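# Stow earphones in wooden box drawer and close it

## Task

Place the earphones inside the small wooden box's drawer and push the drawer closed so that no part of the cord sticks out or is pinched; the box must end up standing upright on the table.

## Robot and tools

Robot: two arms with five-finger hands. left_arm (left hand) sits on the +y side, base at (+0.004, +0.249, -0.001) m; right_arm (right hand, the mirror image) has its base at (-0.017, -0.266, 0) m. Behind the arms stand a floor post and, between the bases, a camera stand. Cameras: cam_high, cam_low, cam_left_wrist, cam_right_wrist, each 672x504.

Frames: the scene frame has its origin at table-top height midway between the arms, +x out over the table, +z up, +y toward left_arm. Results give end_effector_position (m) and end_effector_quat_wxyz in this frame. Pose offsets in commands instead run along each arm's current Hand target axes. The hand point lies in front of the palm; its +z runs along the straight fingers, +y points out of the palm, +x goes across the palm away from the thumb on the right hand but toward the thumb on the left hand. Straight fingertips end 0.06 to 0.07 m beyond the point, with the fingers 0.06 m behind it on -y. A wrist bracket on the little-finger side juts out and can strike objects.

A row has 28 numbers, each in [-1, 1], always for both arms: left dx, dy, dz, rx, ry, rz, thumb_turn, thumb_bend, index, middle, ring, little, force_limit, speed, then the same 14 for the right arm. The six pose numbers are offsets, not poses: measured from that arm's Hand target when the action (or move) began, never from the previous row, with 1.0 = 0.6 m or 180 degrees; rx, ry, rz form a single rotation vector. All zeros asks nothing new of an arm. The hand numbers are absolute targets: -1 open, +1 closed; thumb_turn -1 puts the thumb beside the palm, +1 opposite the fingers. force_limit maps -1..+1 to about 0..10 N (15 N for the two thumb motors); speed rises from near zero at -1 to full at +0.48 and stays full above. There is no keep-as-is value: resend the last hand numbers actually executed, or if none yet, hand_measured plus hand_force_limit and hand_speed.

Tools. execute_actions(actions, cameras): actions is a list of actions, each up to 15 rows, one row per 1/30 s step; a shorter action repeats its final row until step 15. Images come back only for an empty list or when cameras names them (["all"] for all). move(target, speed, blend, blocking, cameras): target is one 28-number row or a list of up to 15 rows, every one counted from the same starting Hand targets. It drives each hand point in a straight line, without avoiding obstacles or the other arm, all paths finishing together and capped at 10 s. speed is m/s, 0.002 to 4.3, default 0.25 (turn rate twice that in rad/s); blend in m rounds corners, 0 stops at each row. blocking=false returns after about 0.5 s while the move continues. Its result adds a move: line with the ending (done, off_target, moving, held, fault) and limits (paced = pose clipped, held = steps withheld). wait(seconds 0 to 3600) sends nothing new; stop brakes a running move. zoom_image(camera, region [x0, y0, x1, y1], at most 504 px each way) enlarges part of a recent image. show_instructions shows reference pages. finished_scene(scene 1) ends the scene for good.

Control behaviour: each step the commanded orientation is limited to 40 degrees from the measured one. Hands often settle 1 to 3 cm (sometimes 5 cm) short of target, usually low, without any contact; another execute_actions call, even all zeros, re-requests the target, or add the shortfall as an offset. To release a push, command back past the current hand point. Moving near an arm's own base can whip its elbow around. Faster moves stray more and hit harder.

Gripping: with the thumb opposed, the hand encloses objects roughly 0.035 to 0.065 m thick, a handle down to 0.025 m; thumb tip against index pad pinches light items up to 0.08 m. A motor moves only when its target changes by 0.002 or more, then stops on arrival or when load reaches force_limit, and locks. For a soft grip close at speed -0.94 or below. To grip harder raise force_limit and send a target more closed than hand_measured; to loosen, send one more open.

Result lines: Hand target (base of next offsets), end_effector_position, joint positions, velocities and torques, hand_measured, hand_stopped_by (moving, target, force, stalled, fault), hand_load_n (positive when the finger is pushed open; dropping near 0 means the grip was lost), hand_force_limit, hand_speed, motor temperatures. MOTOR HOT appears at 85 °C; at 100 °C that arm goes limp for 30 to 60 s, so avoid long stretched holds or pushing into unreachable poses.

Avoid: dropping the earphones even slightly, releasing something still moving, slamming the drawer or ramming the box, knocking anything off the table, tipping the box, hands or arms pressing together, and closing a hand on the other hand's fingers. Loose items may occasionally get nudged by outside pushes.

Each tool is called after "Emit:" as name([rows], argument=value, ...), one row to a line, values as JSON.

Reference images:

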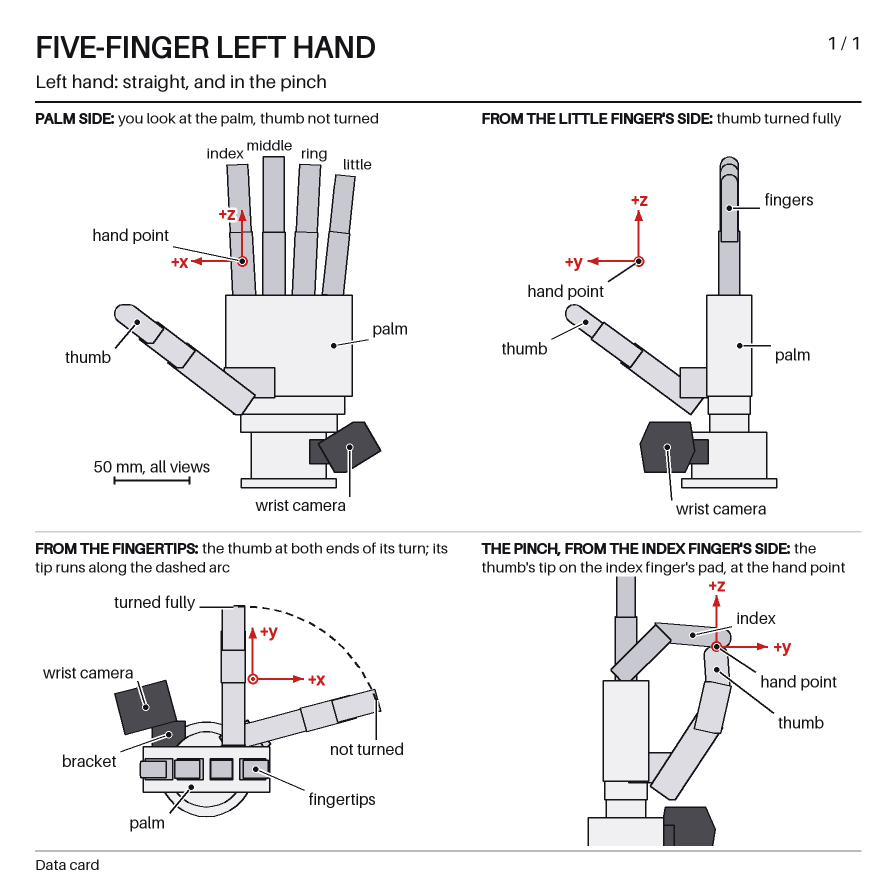

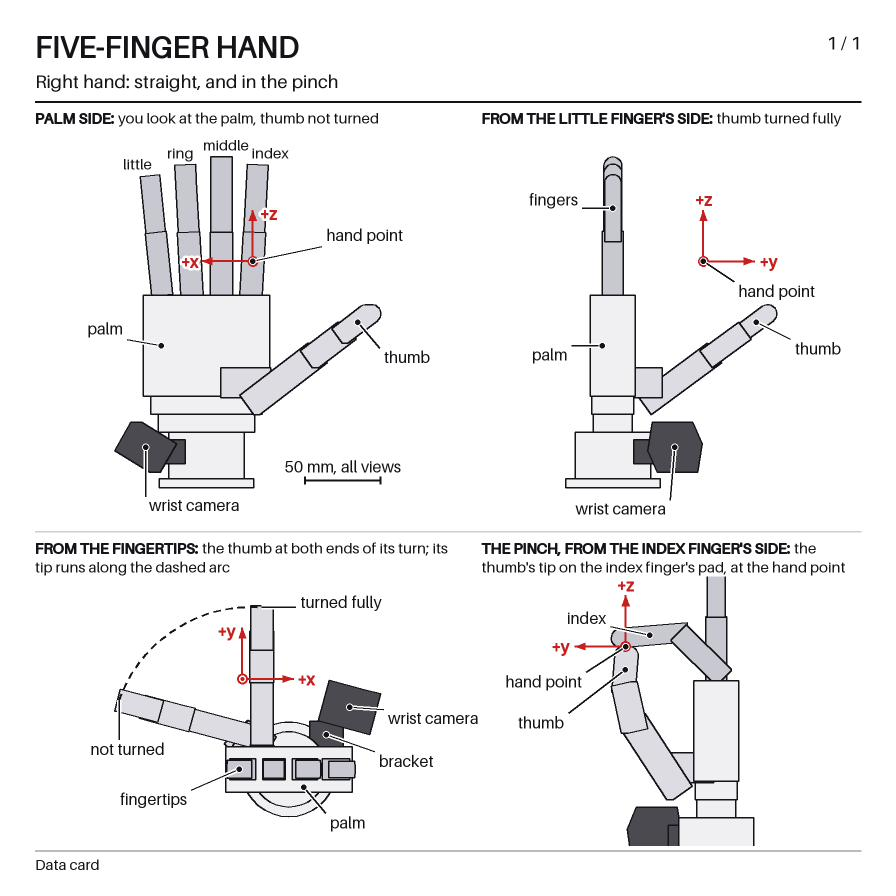

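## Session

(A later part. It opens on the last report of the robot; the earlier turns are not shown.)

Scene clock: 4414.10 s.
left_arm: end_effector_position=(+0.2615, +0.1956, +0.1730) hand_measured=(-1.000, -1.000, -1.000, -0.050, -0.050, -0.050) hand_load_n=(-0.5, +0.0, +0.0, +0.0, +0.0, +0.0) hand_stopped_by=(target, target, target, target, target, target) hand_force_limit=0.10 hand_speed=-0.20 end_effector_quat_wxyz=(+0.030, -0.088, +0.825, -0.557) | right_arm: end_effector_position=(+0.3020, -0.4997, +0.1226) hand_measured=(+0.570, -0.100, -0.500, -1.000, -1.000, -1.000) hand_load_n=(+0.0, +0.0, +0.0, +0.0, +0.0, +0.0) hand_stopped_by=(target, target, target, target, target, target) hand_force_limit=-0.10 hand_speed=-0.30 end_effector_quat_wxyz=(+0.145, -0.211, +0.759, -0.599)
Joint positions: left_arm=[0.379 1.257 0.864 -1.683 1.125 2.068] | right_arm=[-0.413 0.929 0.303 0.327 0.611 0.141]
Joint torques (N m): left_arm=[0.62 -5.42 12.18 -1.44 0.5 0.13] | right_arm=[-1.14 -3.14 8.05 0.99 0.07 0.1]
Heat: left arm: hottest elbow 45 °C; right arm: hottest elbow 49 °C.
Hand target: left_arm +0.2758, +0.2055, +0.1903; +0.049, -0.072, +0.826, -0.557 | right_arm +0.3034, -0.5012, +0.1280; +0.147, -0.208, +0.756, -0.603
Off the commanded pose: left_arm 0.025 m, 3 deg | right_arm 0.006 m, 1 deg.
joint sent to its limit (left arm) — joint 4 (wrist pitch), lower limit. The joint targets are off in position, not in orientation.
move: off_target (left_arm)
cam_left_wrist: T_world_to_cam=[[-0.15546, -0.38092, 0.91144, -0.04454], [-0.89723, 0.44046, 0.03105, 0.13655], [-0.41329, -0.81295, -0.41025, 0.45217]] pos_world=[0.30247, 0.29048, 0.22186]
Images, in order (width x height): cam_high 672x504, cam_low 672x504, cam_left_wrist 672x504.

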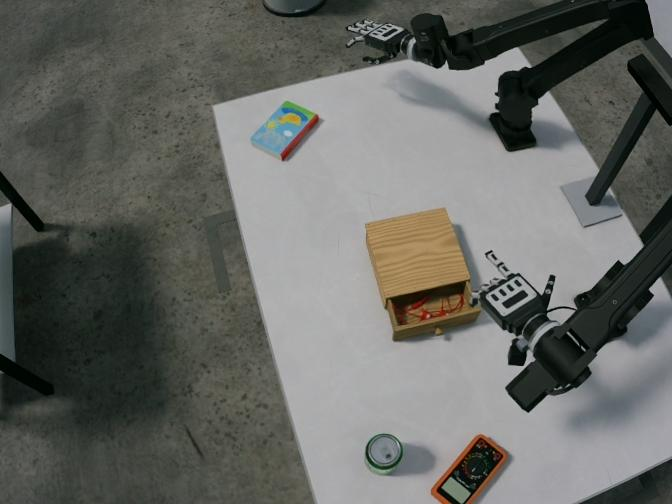

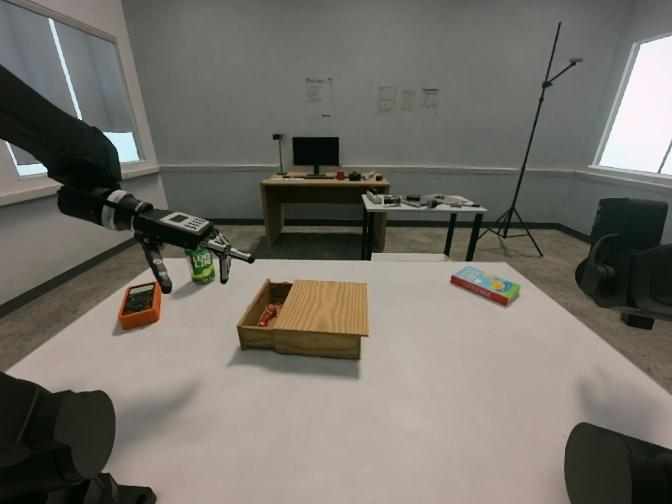

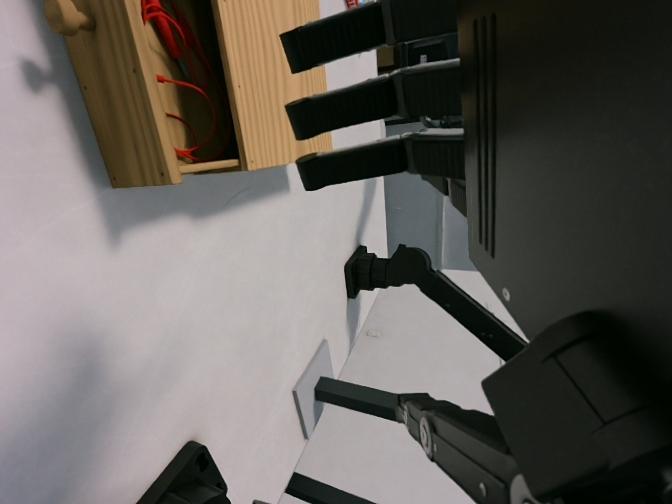

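Emit:
move(target=[-0.045,0.1057,-0.395,0,-0.3606,-0.1457,-1,-1,-0.5,-0.5,-0.5,-0.5,0.1,-0.2,-0.2452,-0.1783,-0.2328,-0.0038,-0.328,-0.0741,-1,-1,-0.05,-0.05,-0.05,-0.05,0.1,-0.4], speed=0.2, cameras=["cam_low","cam_right_wrist","cam_high"])

Scene clock: 4482.30 s.
left_arm: end_effector_position=(+0.2613, +0.4458, +0.2134) hand_measured=(-1.000, -1.000, -0.500, -0.500, -0.500, -0.500) hand_load_n=(-0.5, +0.0, +0.0, +0.0, +0.0, -0.5) hand_stopped_by=(target, target, target, target, target, target) hand_force_limit=0.10 hand_speed=-0.20 end_effector_quat_wxyz=(+0.345, -0.534, +0.637, -0.437) | right_arm: end_effector_position=(+0.3667, -0.3277, +0.2242) hand_measured=(-1.000, -1.000, -0.050, -0.050, -0.050, -0.050) hand_load_n=(+0.0, +0.0, +0.0, +0.0, +0.0, +0.0) hand_stopped_by=(target, target, target, target, target, target) hand_force_limit=0.10 hand_speed=-0.40 end_effector_quat_wxyz=(-0.421, +0.561, -0.583, +0.411)
Joint positions: left_arm=[1.165 1.008 0.805 -0.932 1.137 1.068] | right_arm=[-0.388 0.749 0.556 -0.144 -0.377 -0.097]
Joint torques (N m): left_arm=[1.26 -4.25 9.03 1.46 0.52 -0.2] | right_arm=[-0.32 -1.96 13.72 0.69 -0.38 -0.04]
Motor temperatures (°C): left_arm=[23 28 48 24 28 23] | right_arm=[25 28 50 27 28 25]
Heat: left arm: hottest elbow 48 °C; right arm: hottest elbow 50 °C.
Hand target: left_arm +0.2601, +0.4500, +0.2203; +0.360, -0.533, +0.635, -0.429 | right_arm +0.3801, -0.3300, +0.2598; -0.430, +0.561, -0.561, +0.430
Off the commanded pose: left_arm 0.008 m, 2 deg | right_arm 0.038 m, 4 deg.
move: off_target (right_arm)
cam_right_wrist: T_world_to_cam=[[-0.27482, -0.21837, -0.93637, 0.24233], [-0.54612, 0.83698, -0.03491, 0.48139], [0.79134, 0.50178, -0.34928, 0.06974]] pos_world=[0.27431, -0.38499, 0.26807]
Images, in order (width x height): cam_high 672x504, cam_low 672x504, cam_right_wrist 672x504.

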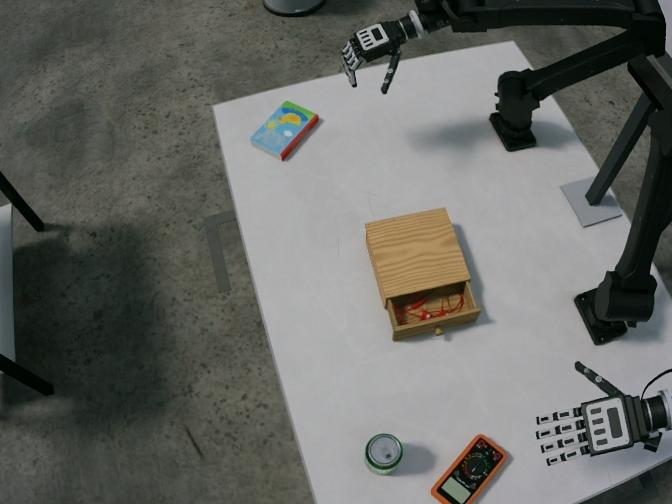

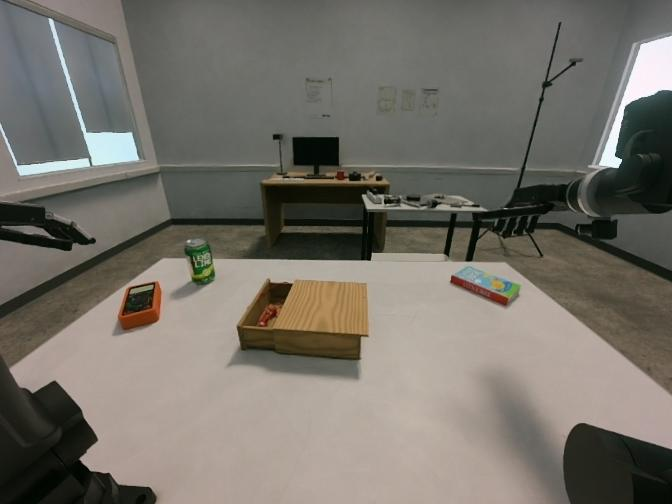

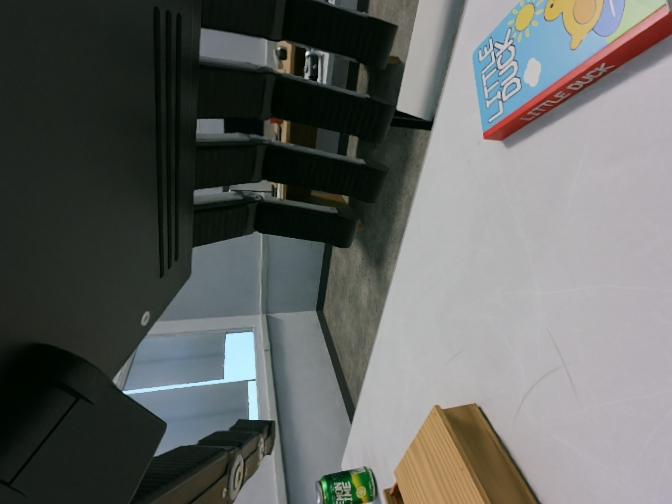

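Emit:
move(target=[0,0,0,0,0,0,-1,-1,-0.5,-0.5,-0.5,-0.5,0.1,-0.2,-0.6,0.0216,-0.0805,0,-0.376,-0.1008,-1,-1,-0.05,-0.05,-0.05,-0.05,0.1,-0.4], speed=0.2, cameras=["cam_low","cam_right_wrist","cam_high"])

Scene clock: 4496.47 s.
left_arm: end_effector_position=(+0.2613, +0.4458, +0.2134) hand_measured=(-1.000, -1.000, -0.500, -0.500, -0.500, -0.500) hand_load_n=(-0.5, +0.0, +0.0, +0.0, +0.0, +0.0) hand_stopped_by=(target, target, target, target, target, target) hand_force_limit=0.10 hand_speed=-0.20 end_effector_quat_wxyz=(+0.345, -0.534, +0.637, -0.437) | right_arm: end_effector_position=(+0.3139, +0.0173, +0.2262) hand_measured=(-1.000, -1.000, -0.050, -0.050, -0.050, -0.050) hand_load_n=(+0.0, +0.0, +0.0, +0.0, +0.0, +0.0) hand_stopped_by=(target, target, target, target, target, target) hand_force_limit=0.10 hand_speed=-0.40 end_effector_quat_wxyz=(-0.581, +0.792, -0.170, +0.080)
Joint positions: left_arm=[1.165 1.008 0.805 -0.932 1.137 1.068] | right_arm=[0.375 1.067 0.748 -0.149 -0.806 -0.275]
Joint torques (N m): left_arm=[0.62 -4.84 9.29 1.61 0.52 -0.23] | right_arm=[-0.44 -5.01 13.09 1.62 -0.56 -0.04]
Heat: left arm: hottest elbow 46 °C; right arm: hottest elbow 53 °C.
Hand target: left_arm +0.2601, +0.4500, +0.2203; +0.360, -0.533, +0.635, -0.429 | right_arm +0.3302, +0.0300, +0.2597; -0.599, +0.781, -0.137, +0.105
Off the commanded pose: left_arm 0.008 m, 2 deg | right_arm 0.039 m, 5 deg.
move: off_target (right_arm)
cam_right_wrist: T_world_to_cam=[[0.07154, -0.32411, -0.94331, 0.19973], [-0.97516, -0.22147, 0.00214, 0.30841], [-0.20961, 0.91973, -0.33191, 0.24223]] pos_world=[0.33723, -0.08974, 0.26815]
Images, in order (width x height): cam_high 672x504, cam_low 672x504, cam_right_wrist 672x504.

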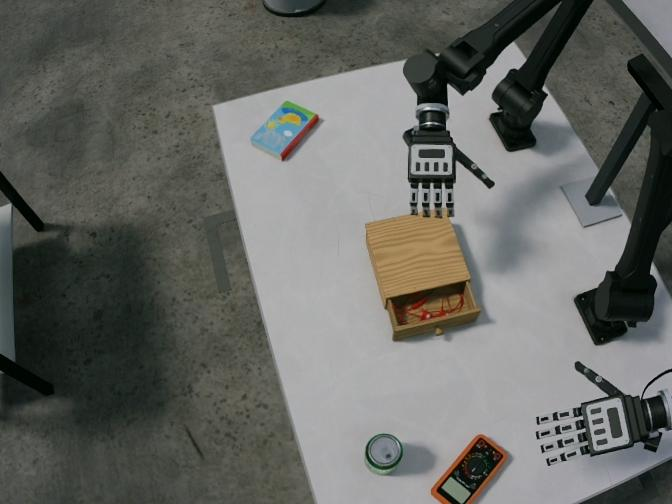

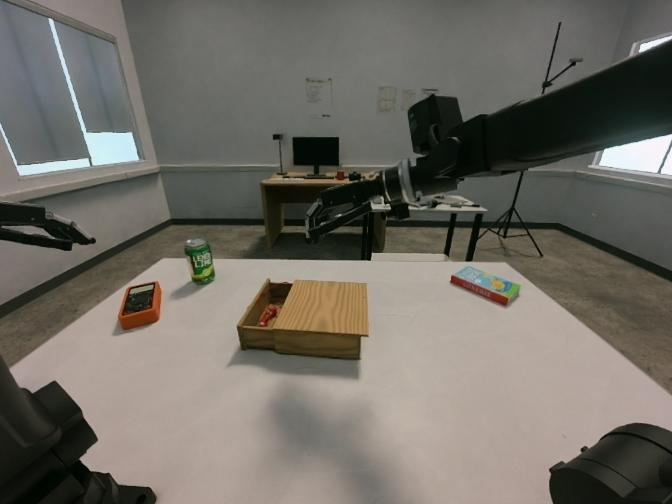

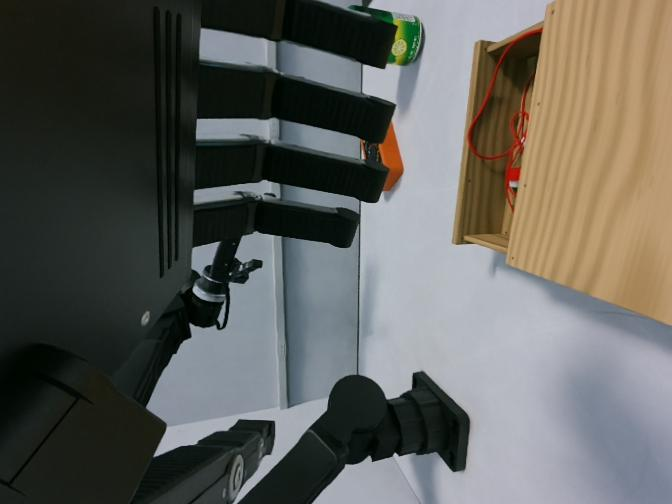

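Emit:
zoom_image(camera="cam_right_wrist", region=[420, 0, 672, 280])

Scaled by 1.800 from the camera's image (finer frame: 960x720).

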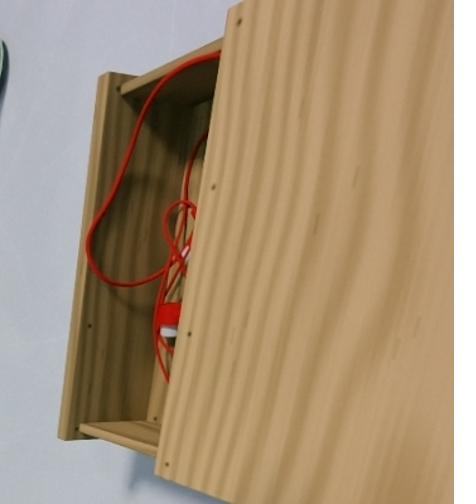

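Emit:
move(target=[0,0,0,0,0,0,-1,-1,-0.5,-0.5,-0.5,-0.5,0.1,-0.2,-0.0147,0.1412,0.1792,0,-0.0537,-0.0144,-1,-1,-0.05,-0.05,-0.05,-0.05,0.1,-0.4], speed=0.12, cameras=["cam_low","cam_right_wrist","cam_high"])

Emit:
zoom_image(camera="cam_right_wrist", region=[340, 0, 672, 332])

Emit:
zoom_image(camera="cam_high", region=[340, 190, 540, 390])

Scene clock: 4539.37 s.
left_arm: end_effector_position=(+0.2613, +0.4458, +0.2134) hand_measured=(-1.000, -1.000, -0.500, -0.500, -0.500, -0.500) hand_load_n=(-0.5, +0.0, +0.0, +0.0, +0.0, +0.0) hand_stopped_by=(target, target, target, target, target, target) hand_force_limit=0.10 hand_speed=-0.20 end_effector_quat_wxyz=(+0.345, -0.534, +0.637, -0.437) | right_arm: end_effector_position=(+0.3330, +0.0934, +0.1230) hand_measured=(-1.000, -1.000, -0.050, -0.050, -0.050, -0.050) hand_load_n=(+0.0, +0.0, +0.0, +0.0, +0.0, +0.0) hand_stopped_by=(target, target, target, target, target, target) hand_force_limit=0.10 hand_speed=-0.40 end_effector_quat_wxyz=(-0.587, +0.803, -0.101, +0.030)
Joint positions: left_arm=[1.165 1.008 0.805 -0.932 1.137 1.068] | right_arm=[0.506 1.444 0.757 0.203 -0.846 -0.301]
Joint torques (N m): left_arm=[0.44 -4.95 9.28 1.5 0.52 -0.25] | right_arm=[-0.44 -8.64 11.07 1.61 -0.62 -0.04]
Motor temperatures (°C): left_arm=[23 28 44 24 28 23] | right_arm=[25 28 58 27 28 25]
Heat: left arm: hottest elbow 44 °C; right arm: hottest elbow 58 °C.
Hand target: left_arm +0.2601, +0.4500, +0.2203; +0.360, -0.533, +0.635, -0.429 | right_arm +0.3498, +0.1100, +0.1501; -0.606, +0.790, -0.069, +0.053
Off the commanded pose: left_arm 0.008 m, 2 deg | right_arm 0.036 m, 5 deg.
move: off_target (right_arm)
cam_right_wrist: T_world_to_cam=[[0.12726, -0.30364, -0.94425, 0.10525], [-0.92213, -0.38688, 0.00013, 0.34223], [-0.36535, 0.8707, -0.32923, 0.19807]] pos_world=[0.37455, -0.0081, 0.16454]
Images, in order (width x height): cam_high 672x504, cam_low 672x504, cam_right_wrist 672x504.

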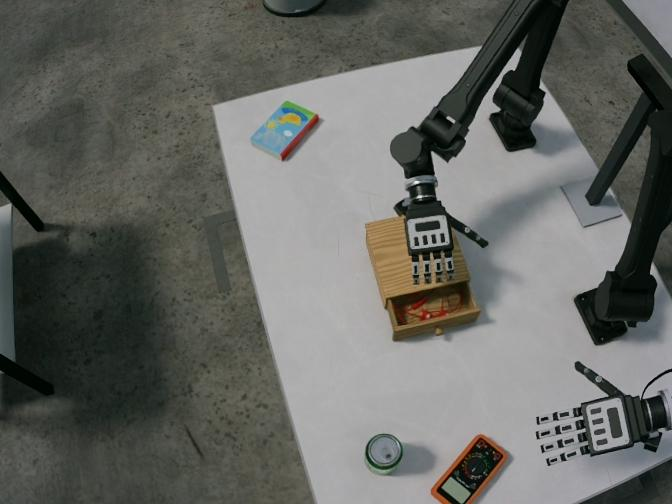

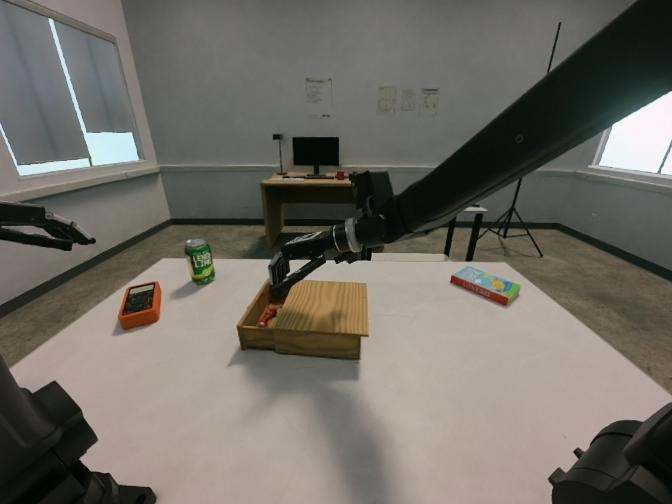

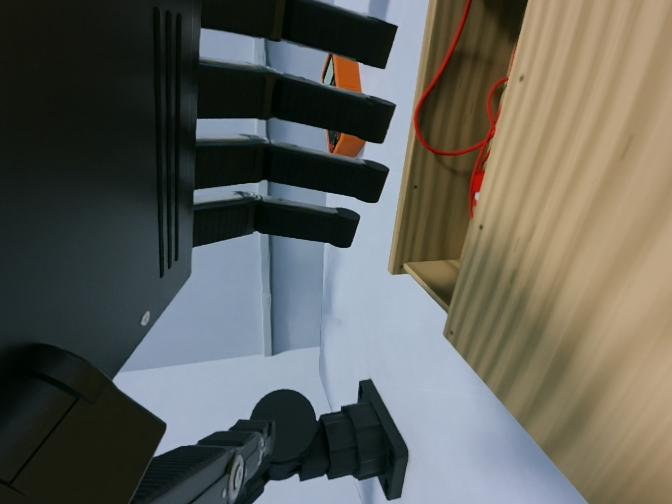

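Scaled by 1.518 from the camera's image (finer frame: 960x720).

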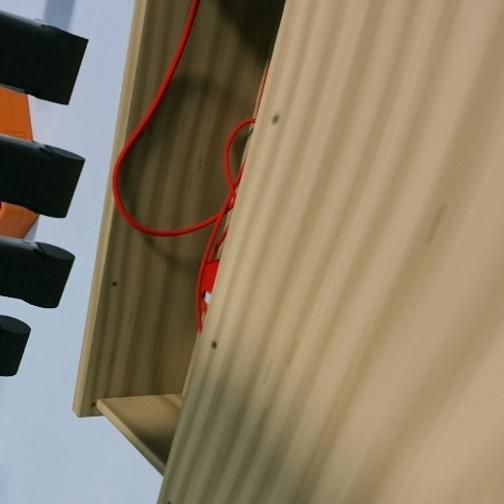

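Scaled by 2.520 from the camera's image (finer frame: 960x720).

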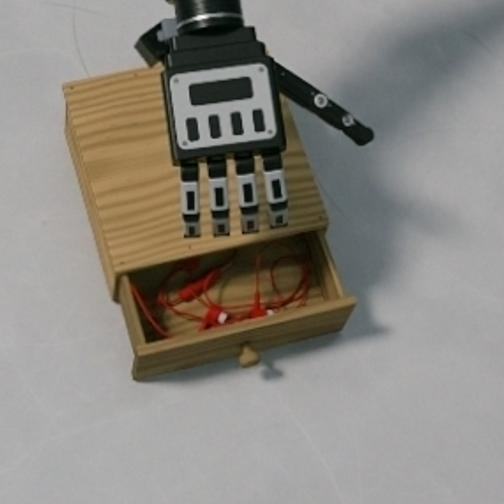

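Emit:
execute_actions(actions=[], cameras=["cam_high","cam_right_wrist","cam_left_wrist"])

Scene clock: 4579.37 s.
left_arm: end_effector_position=(+0.2613, +0.4458, +0.2134) hand_measured=(-1.000, -1.000, -0.500, -0.500, -0.500, -0.500) hand_load_n=(-0.5, +0.0, -0.5, +0.0, +0.0, +0.0) hand_stopped_by=(target, target, target, target, target, target) hand_force_limit=0.10 hand_speed=-0.20 end_effector_quat_wxyz=(+0.345, -0.534, +0.637, -0.437) | right_arm: end_effector_position=(+0.3330, +0.0934, +0.1230) hand_measured=(-1.000, -1.000, -0.050, -0.050, -0.050, -0.050) hand_load_n=(+0.0, +0.0, +0.0, +0.0, +0.0, +0.0) hand_stopped_by=(target, target, target, target, target, target) hand_force_limit=0.10 hand_speed=-0.40 end_effector_quat_wxyz=(-0.587, +0.803, -0.101, +0.030)
Joint positions: left_arm=[1.165 1.008 0.805 -0.932 1.137 1.068] | right_arm=[0.506 1.444 0.757 0.203 -0.846 -0.301]
Joint velocities: within noise
Joint torques (N m): left_arm=[0.32 -4.37 9.18 1.47 0.48 -0.27] | right_arm=[-0.44 -8.7 11.07 1.61 -0.62 -0.04]
Motor temperatures (°C): left_arm=[23 28 43 24 28 23] | right_arm=[25 29 56 27 28 25]
Heat: left arm: hottest elbow 43 °C; right arm: hottest elbow 56 °C.
Hand target: left_arm +0.2601, +0.4500, +0.2203; +0.360, -0.533, +0.635, -0.429 | right_arm +0.3498, +0.1100, +0.1501; -0.606, +0.790, -0.069, +0.053
Off the commanded pose: left_arm 0.008 m, 2 deg | right_arm 0.036 m, 5 deg.
camera_calibration:
cam_left_wrist: T_world_to_cam=[[0.29752, -0.30331, 0.90526, -0.13774], [-0.73688, -0.67584, 0.01573, 0.4839], [0.60703, -0.67175, -0.42458, 0.3456]] pos_world=[0.18777, 0.51742, 0.26381]
cam_right_wrist: T_world_to_cam=[[0.12726, -0.30364, -0.94425, 0.10525], [-0.92213, -0.38688, 0.00013, 0.34223], [-0.36535, 0.8707, -0.32923, 0.19807]] pos_world=[0.37455, -0.0081, 0.16454]
Images, in order (width x height): cam_high 672x504, cam_left_wrist 672x504, cam_right_wrist 672x504.

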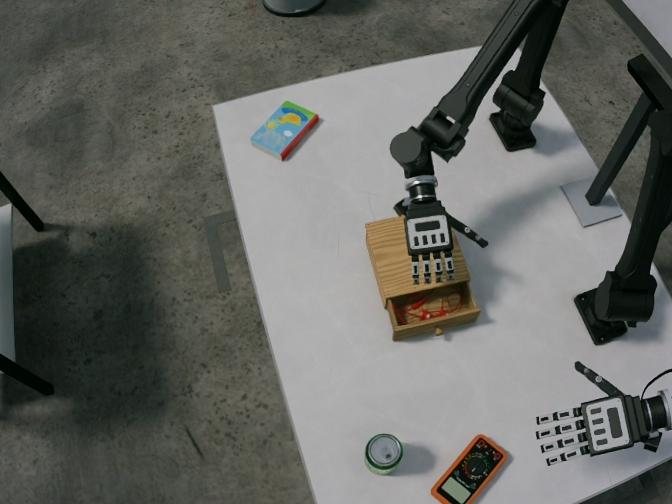

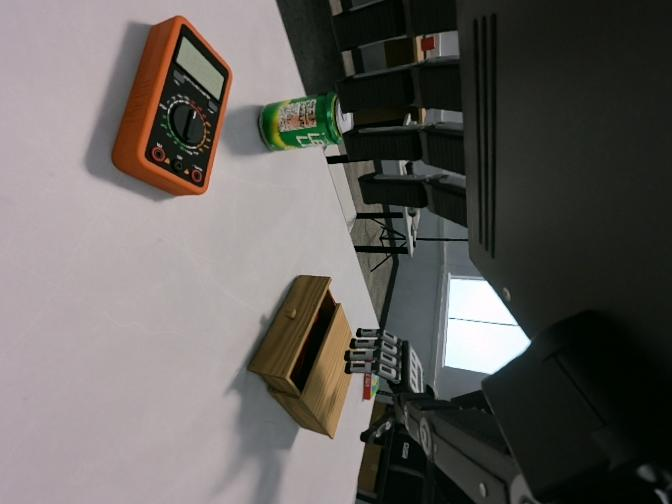

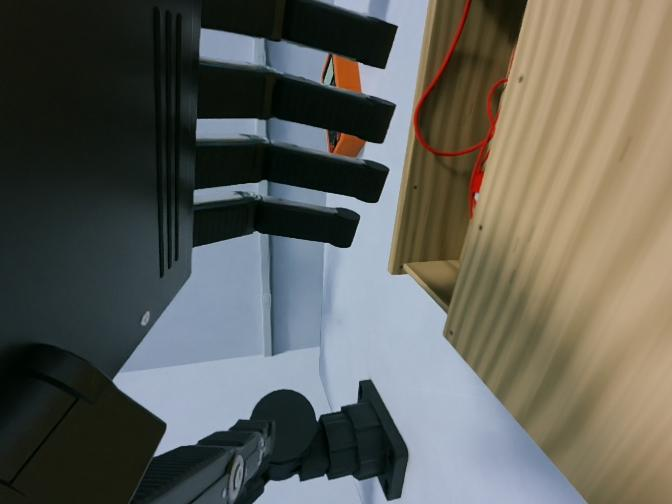

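Emit:
move(target=[0,0,0,0,0,0,-1,-1,-0.5,-0.5,-0.5,-0.5,0.1,-0.2,-0.0079,0.0736,0.0481,0,0,0,-1,-1,-0.05,-0.05,-0.05,-0.05,0.1,-0.4], speed=0.08, cameras=["cam_high","cam_right_wrist","cam_left_wrist","cam_low"])

Scene clock: 4596.30 s.
left_arm: end_effector_position=(+0.2613, +0.4458, +0.2134) hand_measured=(-1.000, -1.000, -0.500, -0.500, -0.500, -0.500) hand_load_n=(+0.0, +0.5, +0.0, +0.0, +0.0, +0.0) hand_stopped_by=(target, target, target, target, target, target) hand_force_limit=0.10 hand_speed=-0.20 end_effector_quat_wxyz=(+0.345, -0.534, +0.637, -0.437) | right_arm: end_effector_position=(+0.3443, +0.1165, +0.0894) hand_measured=(-1.000, -1.000, -0.050, -0.050, -0.050, -0.050) hand_load_n=(+0.0, +0.5, +0.0, +0.0, +0.0, +0.0) hand_stopped_by=(target, target, target, target, target, target) hand_force_limit=0.10 hand_speed=-0.40 end_effector_quat_wxyz=(-0.596, +0.798, -0.080, +0.046)
Joint positions: left_arm=[1.165 1.008 0.805 -0.932 1.137 1.068] | right_arm=[0.543 1.567 0.757 0.379 -0.818 -0.301]
Joint torques (N m): left_arm=[0.79 -5.01 9.13 1.43 0.51 -0.21] | right_arm=[-0.85 -9.47 7.9 1.68 -0.27 0.19]
Motor temperatures (°C): left_arm=[23 28 43 24 28 23] | right_arm=[25 29 56 27 28 25]
Heat: left arm: hottest elbow 43 °C; right arm: hottest elbow 56 °C.
Hand target: left_arm +0.2601, +0.4500, +0.2203; +0.360, -0.533, +0.635, -0.429 | right_arm +0.3480, +0.1270, +0.0999; -0.606, +0.790, -0.069, +0.053
Off the commanded pose: left_arm 0.008 m, 2 deg | right_arm 0.015 m, 2 deg.
move: off_target (right_arm)
cam_left_wrist: T_world_to_cam=[[0.29752, -0.30331, 0.90526, -0.13774], [-0.73688, -0.67584, 0.01573, 0.4839], [0.60703, -0.67175, -0.42458, 0.3456]] pos_world=[0.18777, 0.51742, 0.26381]
cam_right_wrist: T_world_to_cam=[[0.18062, -0.28723, -0.94068, 0.05851], [-0.91597, -0.39753, -0.0545, 0.36553], [-0.35829, 0.87148, -0.3349, 0.16895]] pos_world=[0.38478, 0.01488, 0.13154]

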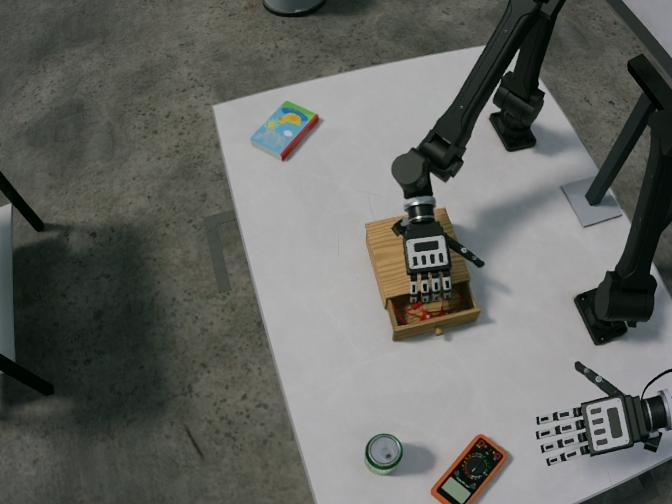

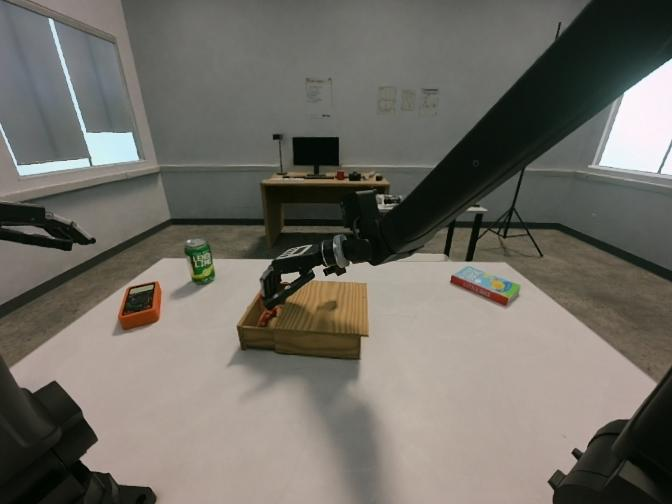

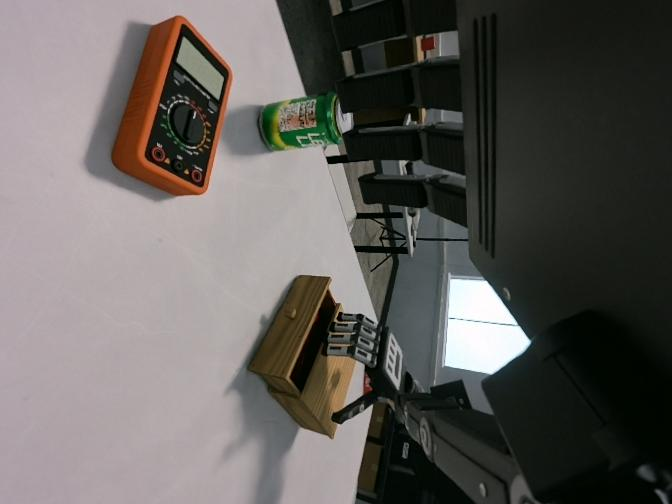

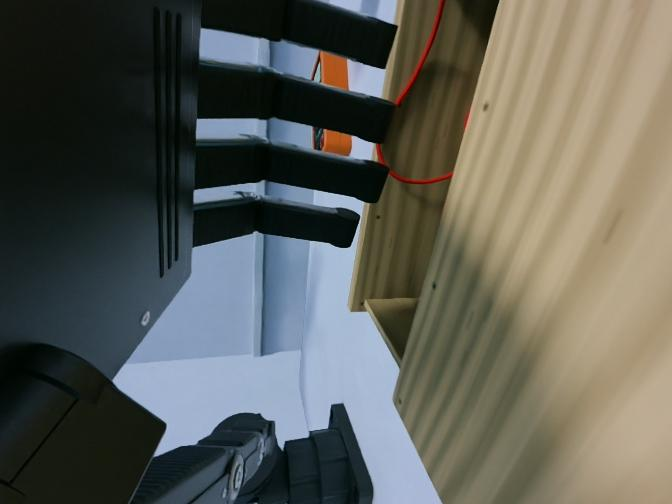

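Emit:
zoom_image(camera="cam_high", region=[370, 260, 500, 350])

Emit:
zoom_image(camera="cam_right_wrist", region=[300, 0, 552, 252])

Scaled by 3.877 from the camera's image (finer frame: 960x720).

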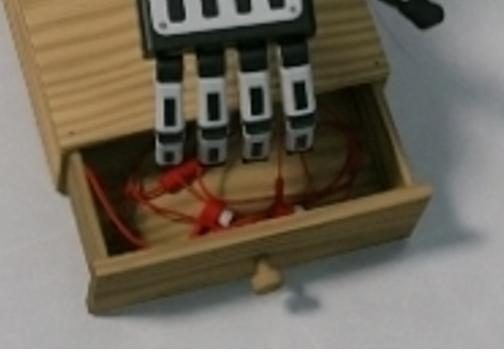

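Scaled by 2.000 from the camera's image (finer frame: 960x720).

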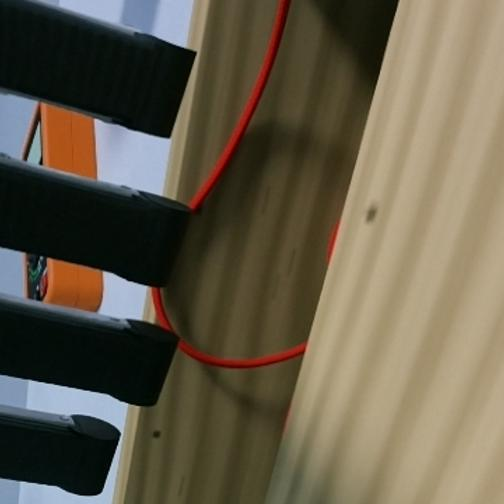

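Emit:
move(target=[0,0,0,0,0,0,-1,-1,-0.5,-0.5,-0.5,-0.5,0.1,-0.2,-0.0015,0.0517,0.0329,0,0,0,-1,-1,-0.05,-0.05,-0.05,-0.05,0.1,-0.4], speed=0.05, cameras=["cam_high","cam_right_wrist"])

Emit:
zoom_image(camera="cam_high", region=[370, 260, 500, 350])

Emit:
zoom_image(camera="cam_right_wrist", region=[300, 0, 552, 252])

Scene clock: 4661.17 s.
left_arm: end_effector_position=(+0.2613, +0.4458, +0.2134) hand_measured=(-1.000, -1.000, -0.500, -0.500, -0.500, -0.500) hand_load_n=(+0.0, +0.0, +0.0, +0.0, +0.0, +0.0) hand_stopped_by=(target, target, target, target, target, target) hand_force_limit=0.10 hand_speed=-0.20 end_effector_quat_wxyz=(+0.345, -0.534, +0.637, -0.437) | right_arm: end_effector_position=(+0.3489, +0.1285, +0.0574) hand_measured=(-1.000, -1.000, -0.050, -0.050, -0.050, -0.050) hand_load_n=(+0.0, +0.0, +0.0, +0.0, +0.0, +0.0) hand_stopped_by=(target, target, target, target, target, target) hand_force_limit=0.10 hand_speed=-0.40 end_effector_quat_wxyz=(-0.597, +0.797, -0.075, +0.051)
Joint positions: left_arm=[1.165 1.008 0.805 -0.932 1.137 1.068] | right_arm=[0.563 1.667 0.757 0.494 -0.8 -0.298]
Joint torques (N m): left_arm=[1.08 -5.01 9.09 1.69 0.5 -0.23] | right_arm=[-0.32 -10.05 6.79 1.68 -0.24 0.27]
Motor temperatures (°C): left_arm=[23 28 42 24 28 23] | right_arm=[25 29 51 27 28 25]
Heat: left arm: hottest elbow 42 °C; right arm: hottest elbow 51 °C.
Hand target: left_arm +0.2601, +0.4500, +0.2203; +0.360, -0.533, +0.635, -0.429 | right_arm +0.3490, +0.1380, +0.0648; -0.606, +0.790, -0.069, +0.053
Off the commanded pose: left_arm 0.008 m, 2 deg | right_arm 0.012 m, 1 deg.
move: off_target (right_arm)
cam_right_wrist: T_world_to_cam=[[0.19459, -0.28503, -0.93856, 0.02578], [-0.91417, -0.39954, -0.0682, 0.37326], [-0.35555, 0.87128, -0.33832, 0.14864]] pos_world=[0.38906, 0.02698, 0.09994]

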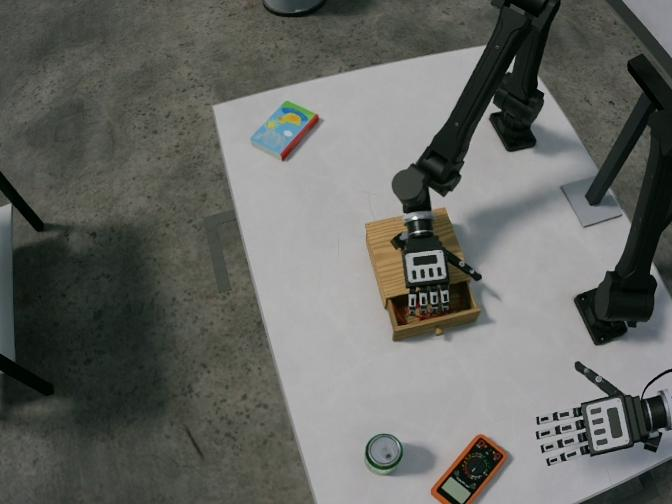

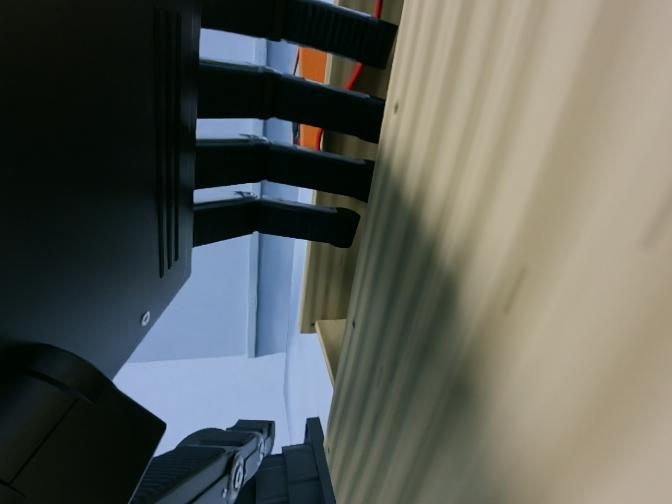

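Scaled by 3.877 from the camera's image (finer frame: 960x720).

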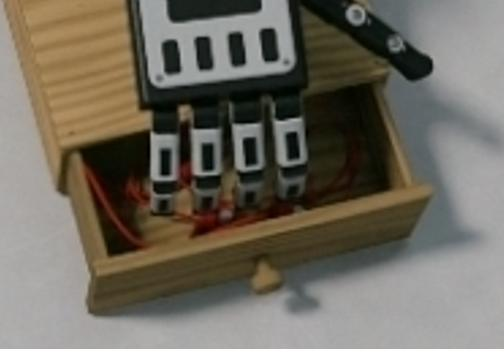

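Scaled by 2.000 from the camera's image (finer frame: 960x720).

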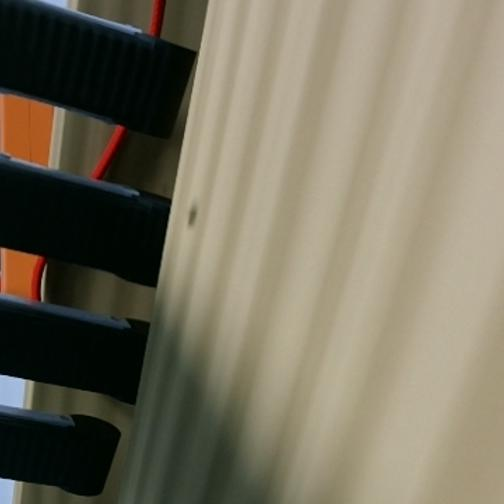

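Emit:
move(target=[0,0,0,0,0,0,-1,-1,-0.5,-0.5,-0.5,-0.5,0.1,-0.2,-0.005,0.017,0.0141,0,0,0,-1,-1,-0.05,-0.05,-0.05,-0.05,0.1,-0.4], speed=0.04, cameras=["cam_high","cam_right_wrist"])

Emit:
zoom_image(camera="cam_high", region=[370, 260, 500, 350])

Emit:
zoom_image(camera="cam_right_wrist", region=[300, 0, 552, 252])

Scene clock: 4684.23 s.
left_arm: end_effector_position=(+0.2613, +0.4458, +0.2134) hand_measured=(-1.000, -1.000, -0.500, -0.500, -0.500, -0.500) hand_load_n=(-0.5, +0.0, +0.0, +0.0, -0.5, +0.0) hand_stopped_by=(target, target, target, target, target, target) hand_force_limit=0.10 hand_speed=-0.20 end_effector_quat_wxyz=(+0.345, -0.534, +0.637, -0.437) | right_arm: end_effector_position=(+0.3482, +0.1349, +0.0465) hand_measured=(-1.000, -1.000, -0.050, -0.050, -0.050, -0.050) hand_load_n=(+0.0, +0.0, +0.0, +0.0, +0.0, +0.0) hand_stopped_by=(target, target, target, target, target, target) hand_force_limit=0.10 hand_speed=-0.40 end_effector_quat_wxyz=(-0.598, +0.797, -0.075, +0.052)
Joint positions: left_arm=[1.165 1.008 0.805 -0.932 1.137 1.068] | right_arm=[0.576 1.701 0.757 0.536 -0.786 -0.29]
Joint torques (N m): left_arm=[0.85 -4.54 9.11 1.57 0.47 -0.25] | right_arm=[-0.38 -10.23 6.39 1.69 -0.25 0.27]
Heat: left arm: hottest elbow 42 °C; right arm: hottest elbow 50 °C.
Hand target: left_arm +0.2601, +0.4500, +0.2203; +0.360, -0.533, +0.635, -0.429 | right_arm +0.3470, +0.1440, +0.0528; -0.606, +0.790, -0.069, +0.053
Off the commanded pose: left_arm 0.008 m, 2 deg | right_arm 0.011 m, 1 deg.
move: off_target (right_arm)
cam_right_wrist: T_world_to_cam=[[0.19639, -0.28459, -0.93832, 0.01686], [-0.91442, -0.39858, -0.0705, 0.37457], [-0.35393, 0.87186, -0.33852, 0.13858]] pos_world=[0.38825, 0.03327, 0.08914]

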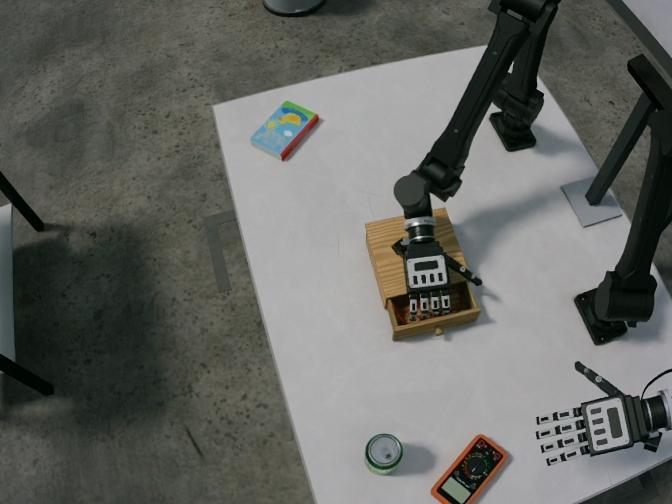

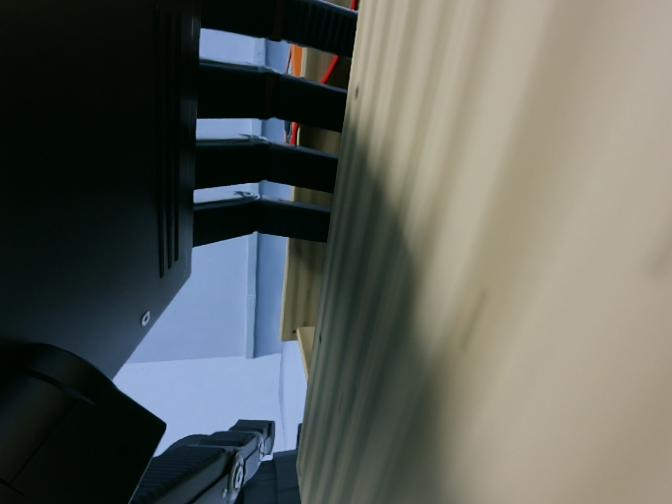

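Scaled by 3.877 from the camera's image (finer frame: 960x720).

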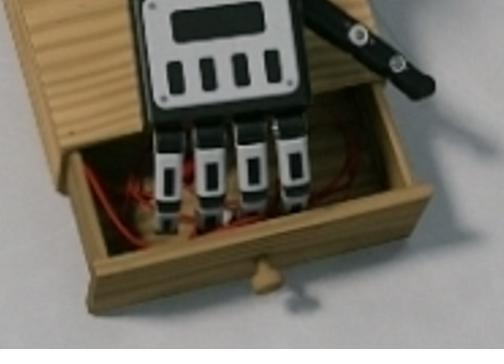

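Scaled by 2.000 from the camera's image (finer frame: 960x720).

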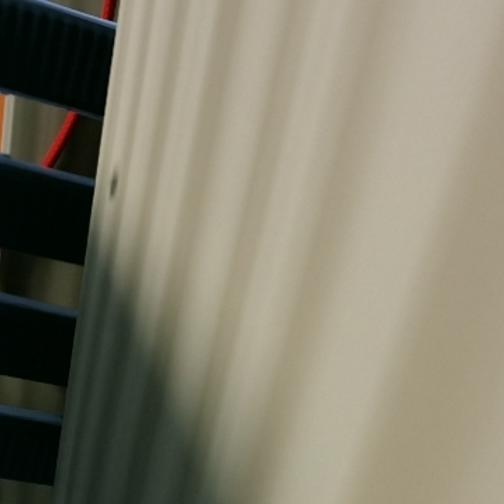

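Emit:
move([
  [0,0,0,0,0,0,-1,-1,-0.5,-0.5,-0.5,-0.5,0.1,-0.2,0,-0.0483,-0.0129,0,0,0,-1,-1,-0.05,-0.05,-0.05,-0.05,0.1,-0.4],
  [0,0,0,0,0,0,-1,-1,-0.5,-0.5,-0.5,-0.5,0.1,-0.2,0.0252,-0.0486,-0.0119,0,0,0,-1,-1,-0.05,-0.05,-0.05,-0.05,0.1,-0.4],
  [0,0,0,0,0,0,-1,-1,-0.5,-0.5,-0.5,-0.5,0.1,-0.2,0.0252,0.0158,0.0053,0,0,0,-1,-1,-0.05,-0.05,-0.05,-0.05,0.1,-0.4],
], speed=0.05, cameras=["cam_high","cam_right_wrist"])

Emit:
zoom_image(camera="cam_high", region=[370, 260, 500, 350])

Scene clock: 4706.73 s.
left_arm: end_effector_position=(+0.2613, +0.4458, +0.2134) hand_measured=(-1.000, -1.000, -0.500, -0.500, -0.500, -0.500) hand_load_n=(-0.5, -0.5, +0.0, +0.0, -0.5, +0.0) hand_stopped_by=(target, target, target, target, target, target) hand_force_limit=0.10 hand_speed=-0.20 end_effector_quat_wxyz=(+0.345, -0.534, +0.637, -0.437) | right_arm: end_effector_position=(+0.3494, +0.1363, +0.0367) hand_measured=(-1.000, -1.000, -0.050, -0.050, -0.050, -0.050) hand_load_n=(+0.0, +0.0, +0.0, -0.5, +0.0, +0.0) hand_stopped_by=(target, target, target, target, target, target) hand_force_limit=0.10 hand_speed=-0.40 end_effector_quat_wxyz=(-0.597, +0.797, -0.075, +0.043)
Joint positions: left_arm=[1.165 1.008 0.805 -0.932 1.137 1.068] | right_arm=[0.573 1.734 0.768 0.548 -0.803 -0.289]
Joint torques (N m): left_arm=[1.32 -4.54 8.99 1.61 0.54 -0.24] | right_arm=[-1.96 -9.7 7.6 1.51 -0.47 0.12]
Heat: left arm: hottest elbow 42 °C; right arm: hottest elbow 49 °C.
Hand target: left_arm +0.2601, +0.4500, +0.2203; +0.360, -0.533, +0.635, -0.429 | right_arm +0.3620, +0.1420, +0.0428; -0.606, +0.790, -0.069, +0.053
Off the commanded pose: left_arm 0.008 m, 2 deg | right_arm 0.015 m, 2 deg.
move: off_target (right_arm)
cam_right_wrist: T_world_to_cam=[[0.18649, -0.28209, -0.94109, 0.01097], [-0.91052, -0.40941, -0.05772, 0.37513], [-0.36901, 0.86765, -0.3332, 0.14003]] pos_world=[0.3912, 0.03518, 0.07863]

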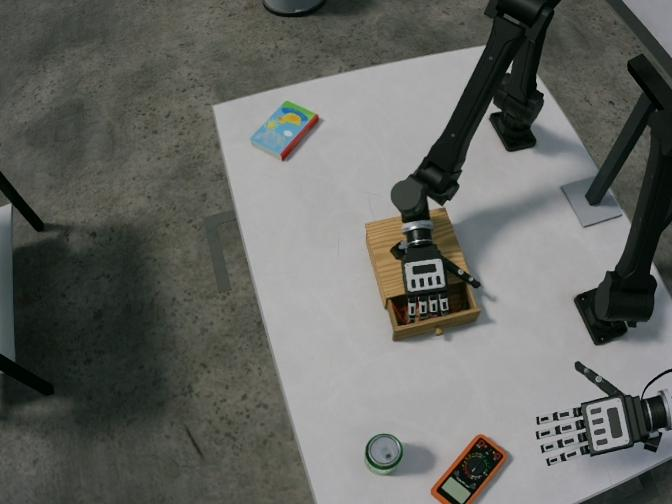

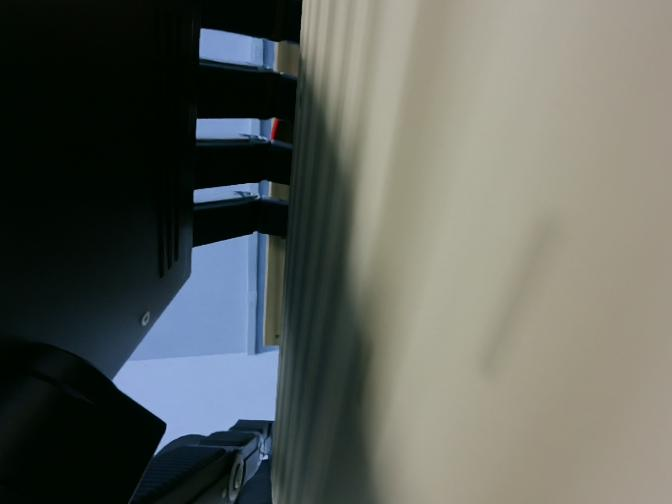

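Scaled by 3.877 from the camera's image (finer frame: 960x720).

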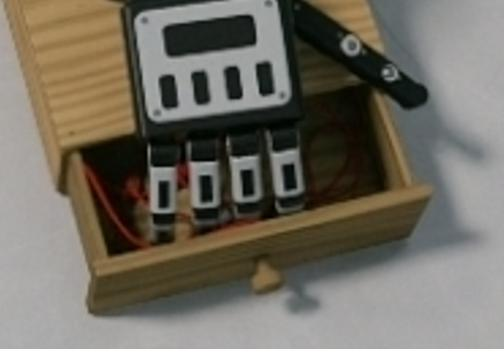

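Emit:
zoom_image(camera="cam_right_wrist", region=[180, 60, 380, 260])

Scaled by 2.520 from the camera's image (finer frame: 960x720).

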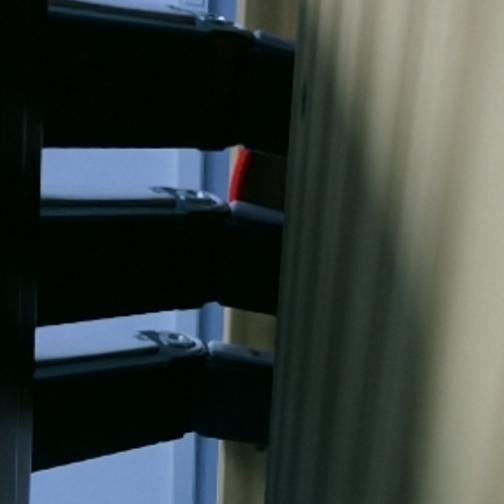

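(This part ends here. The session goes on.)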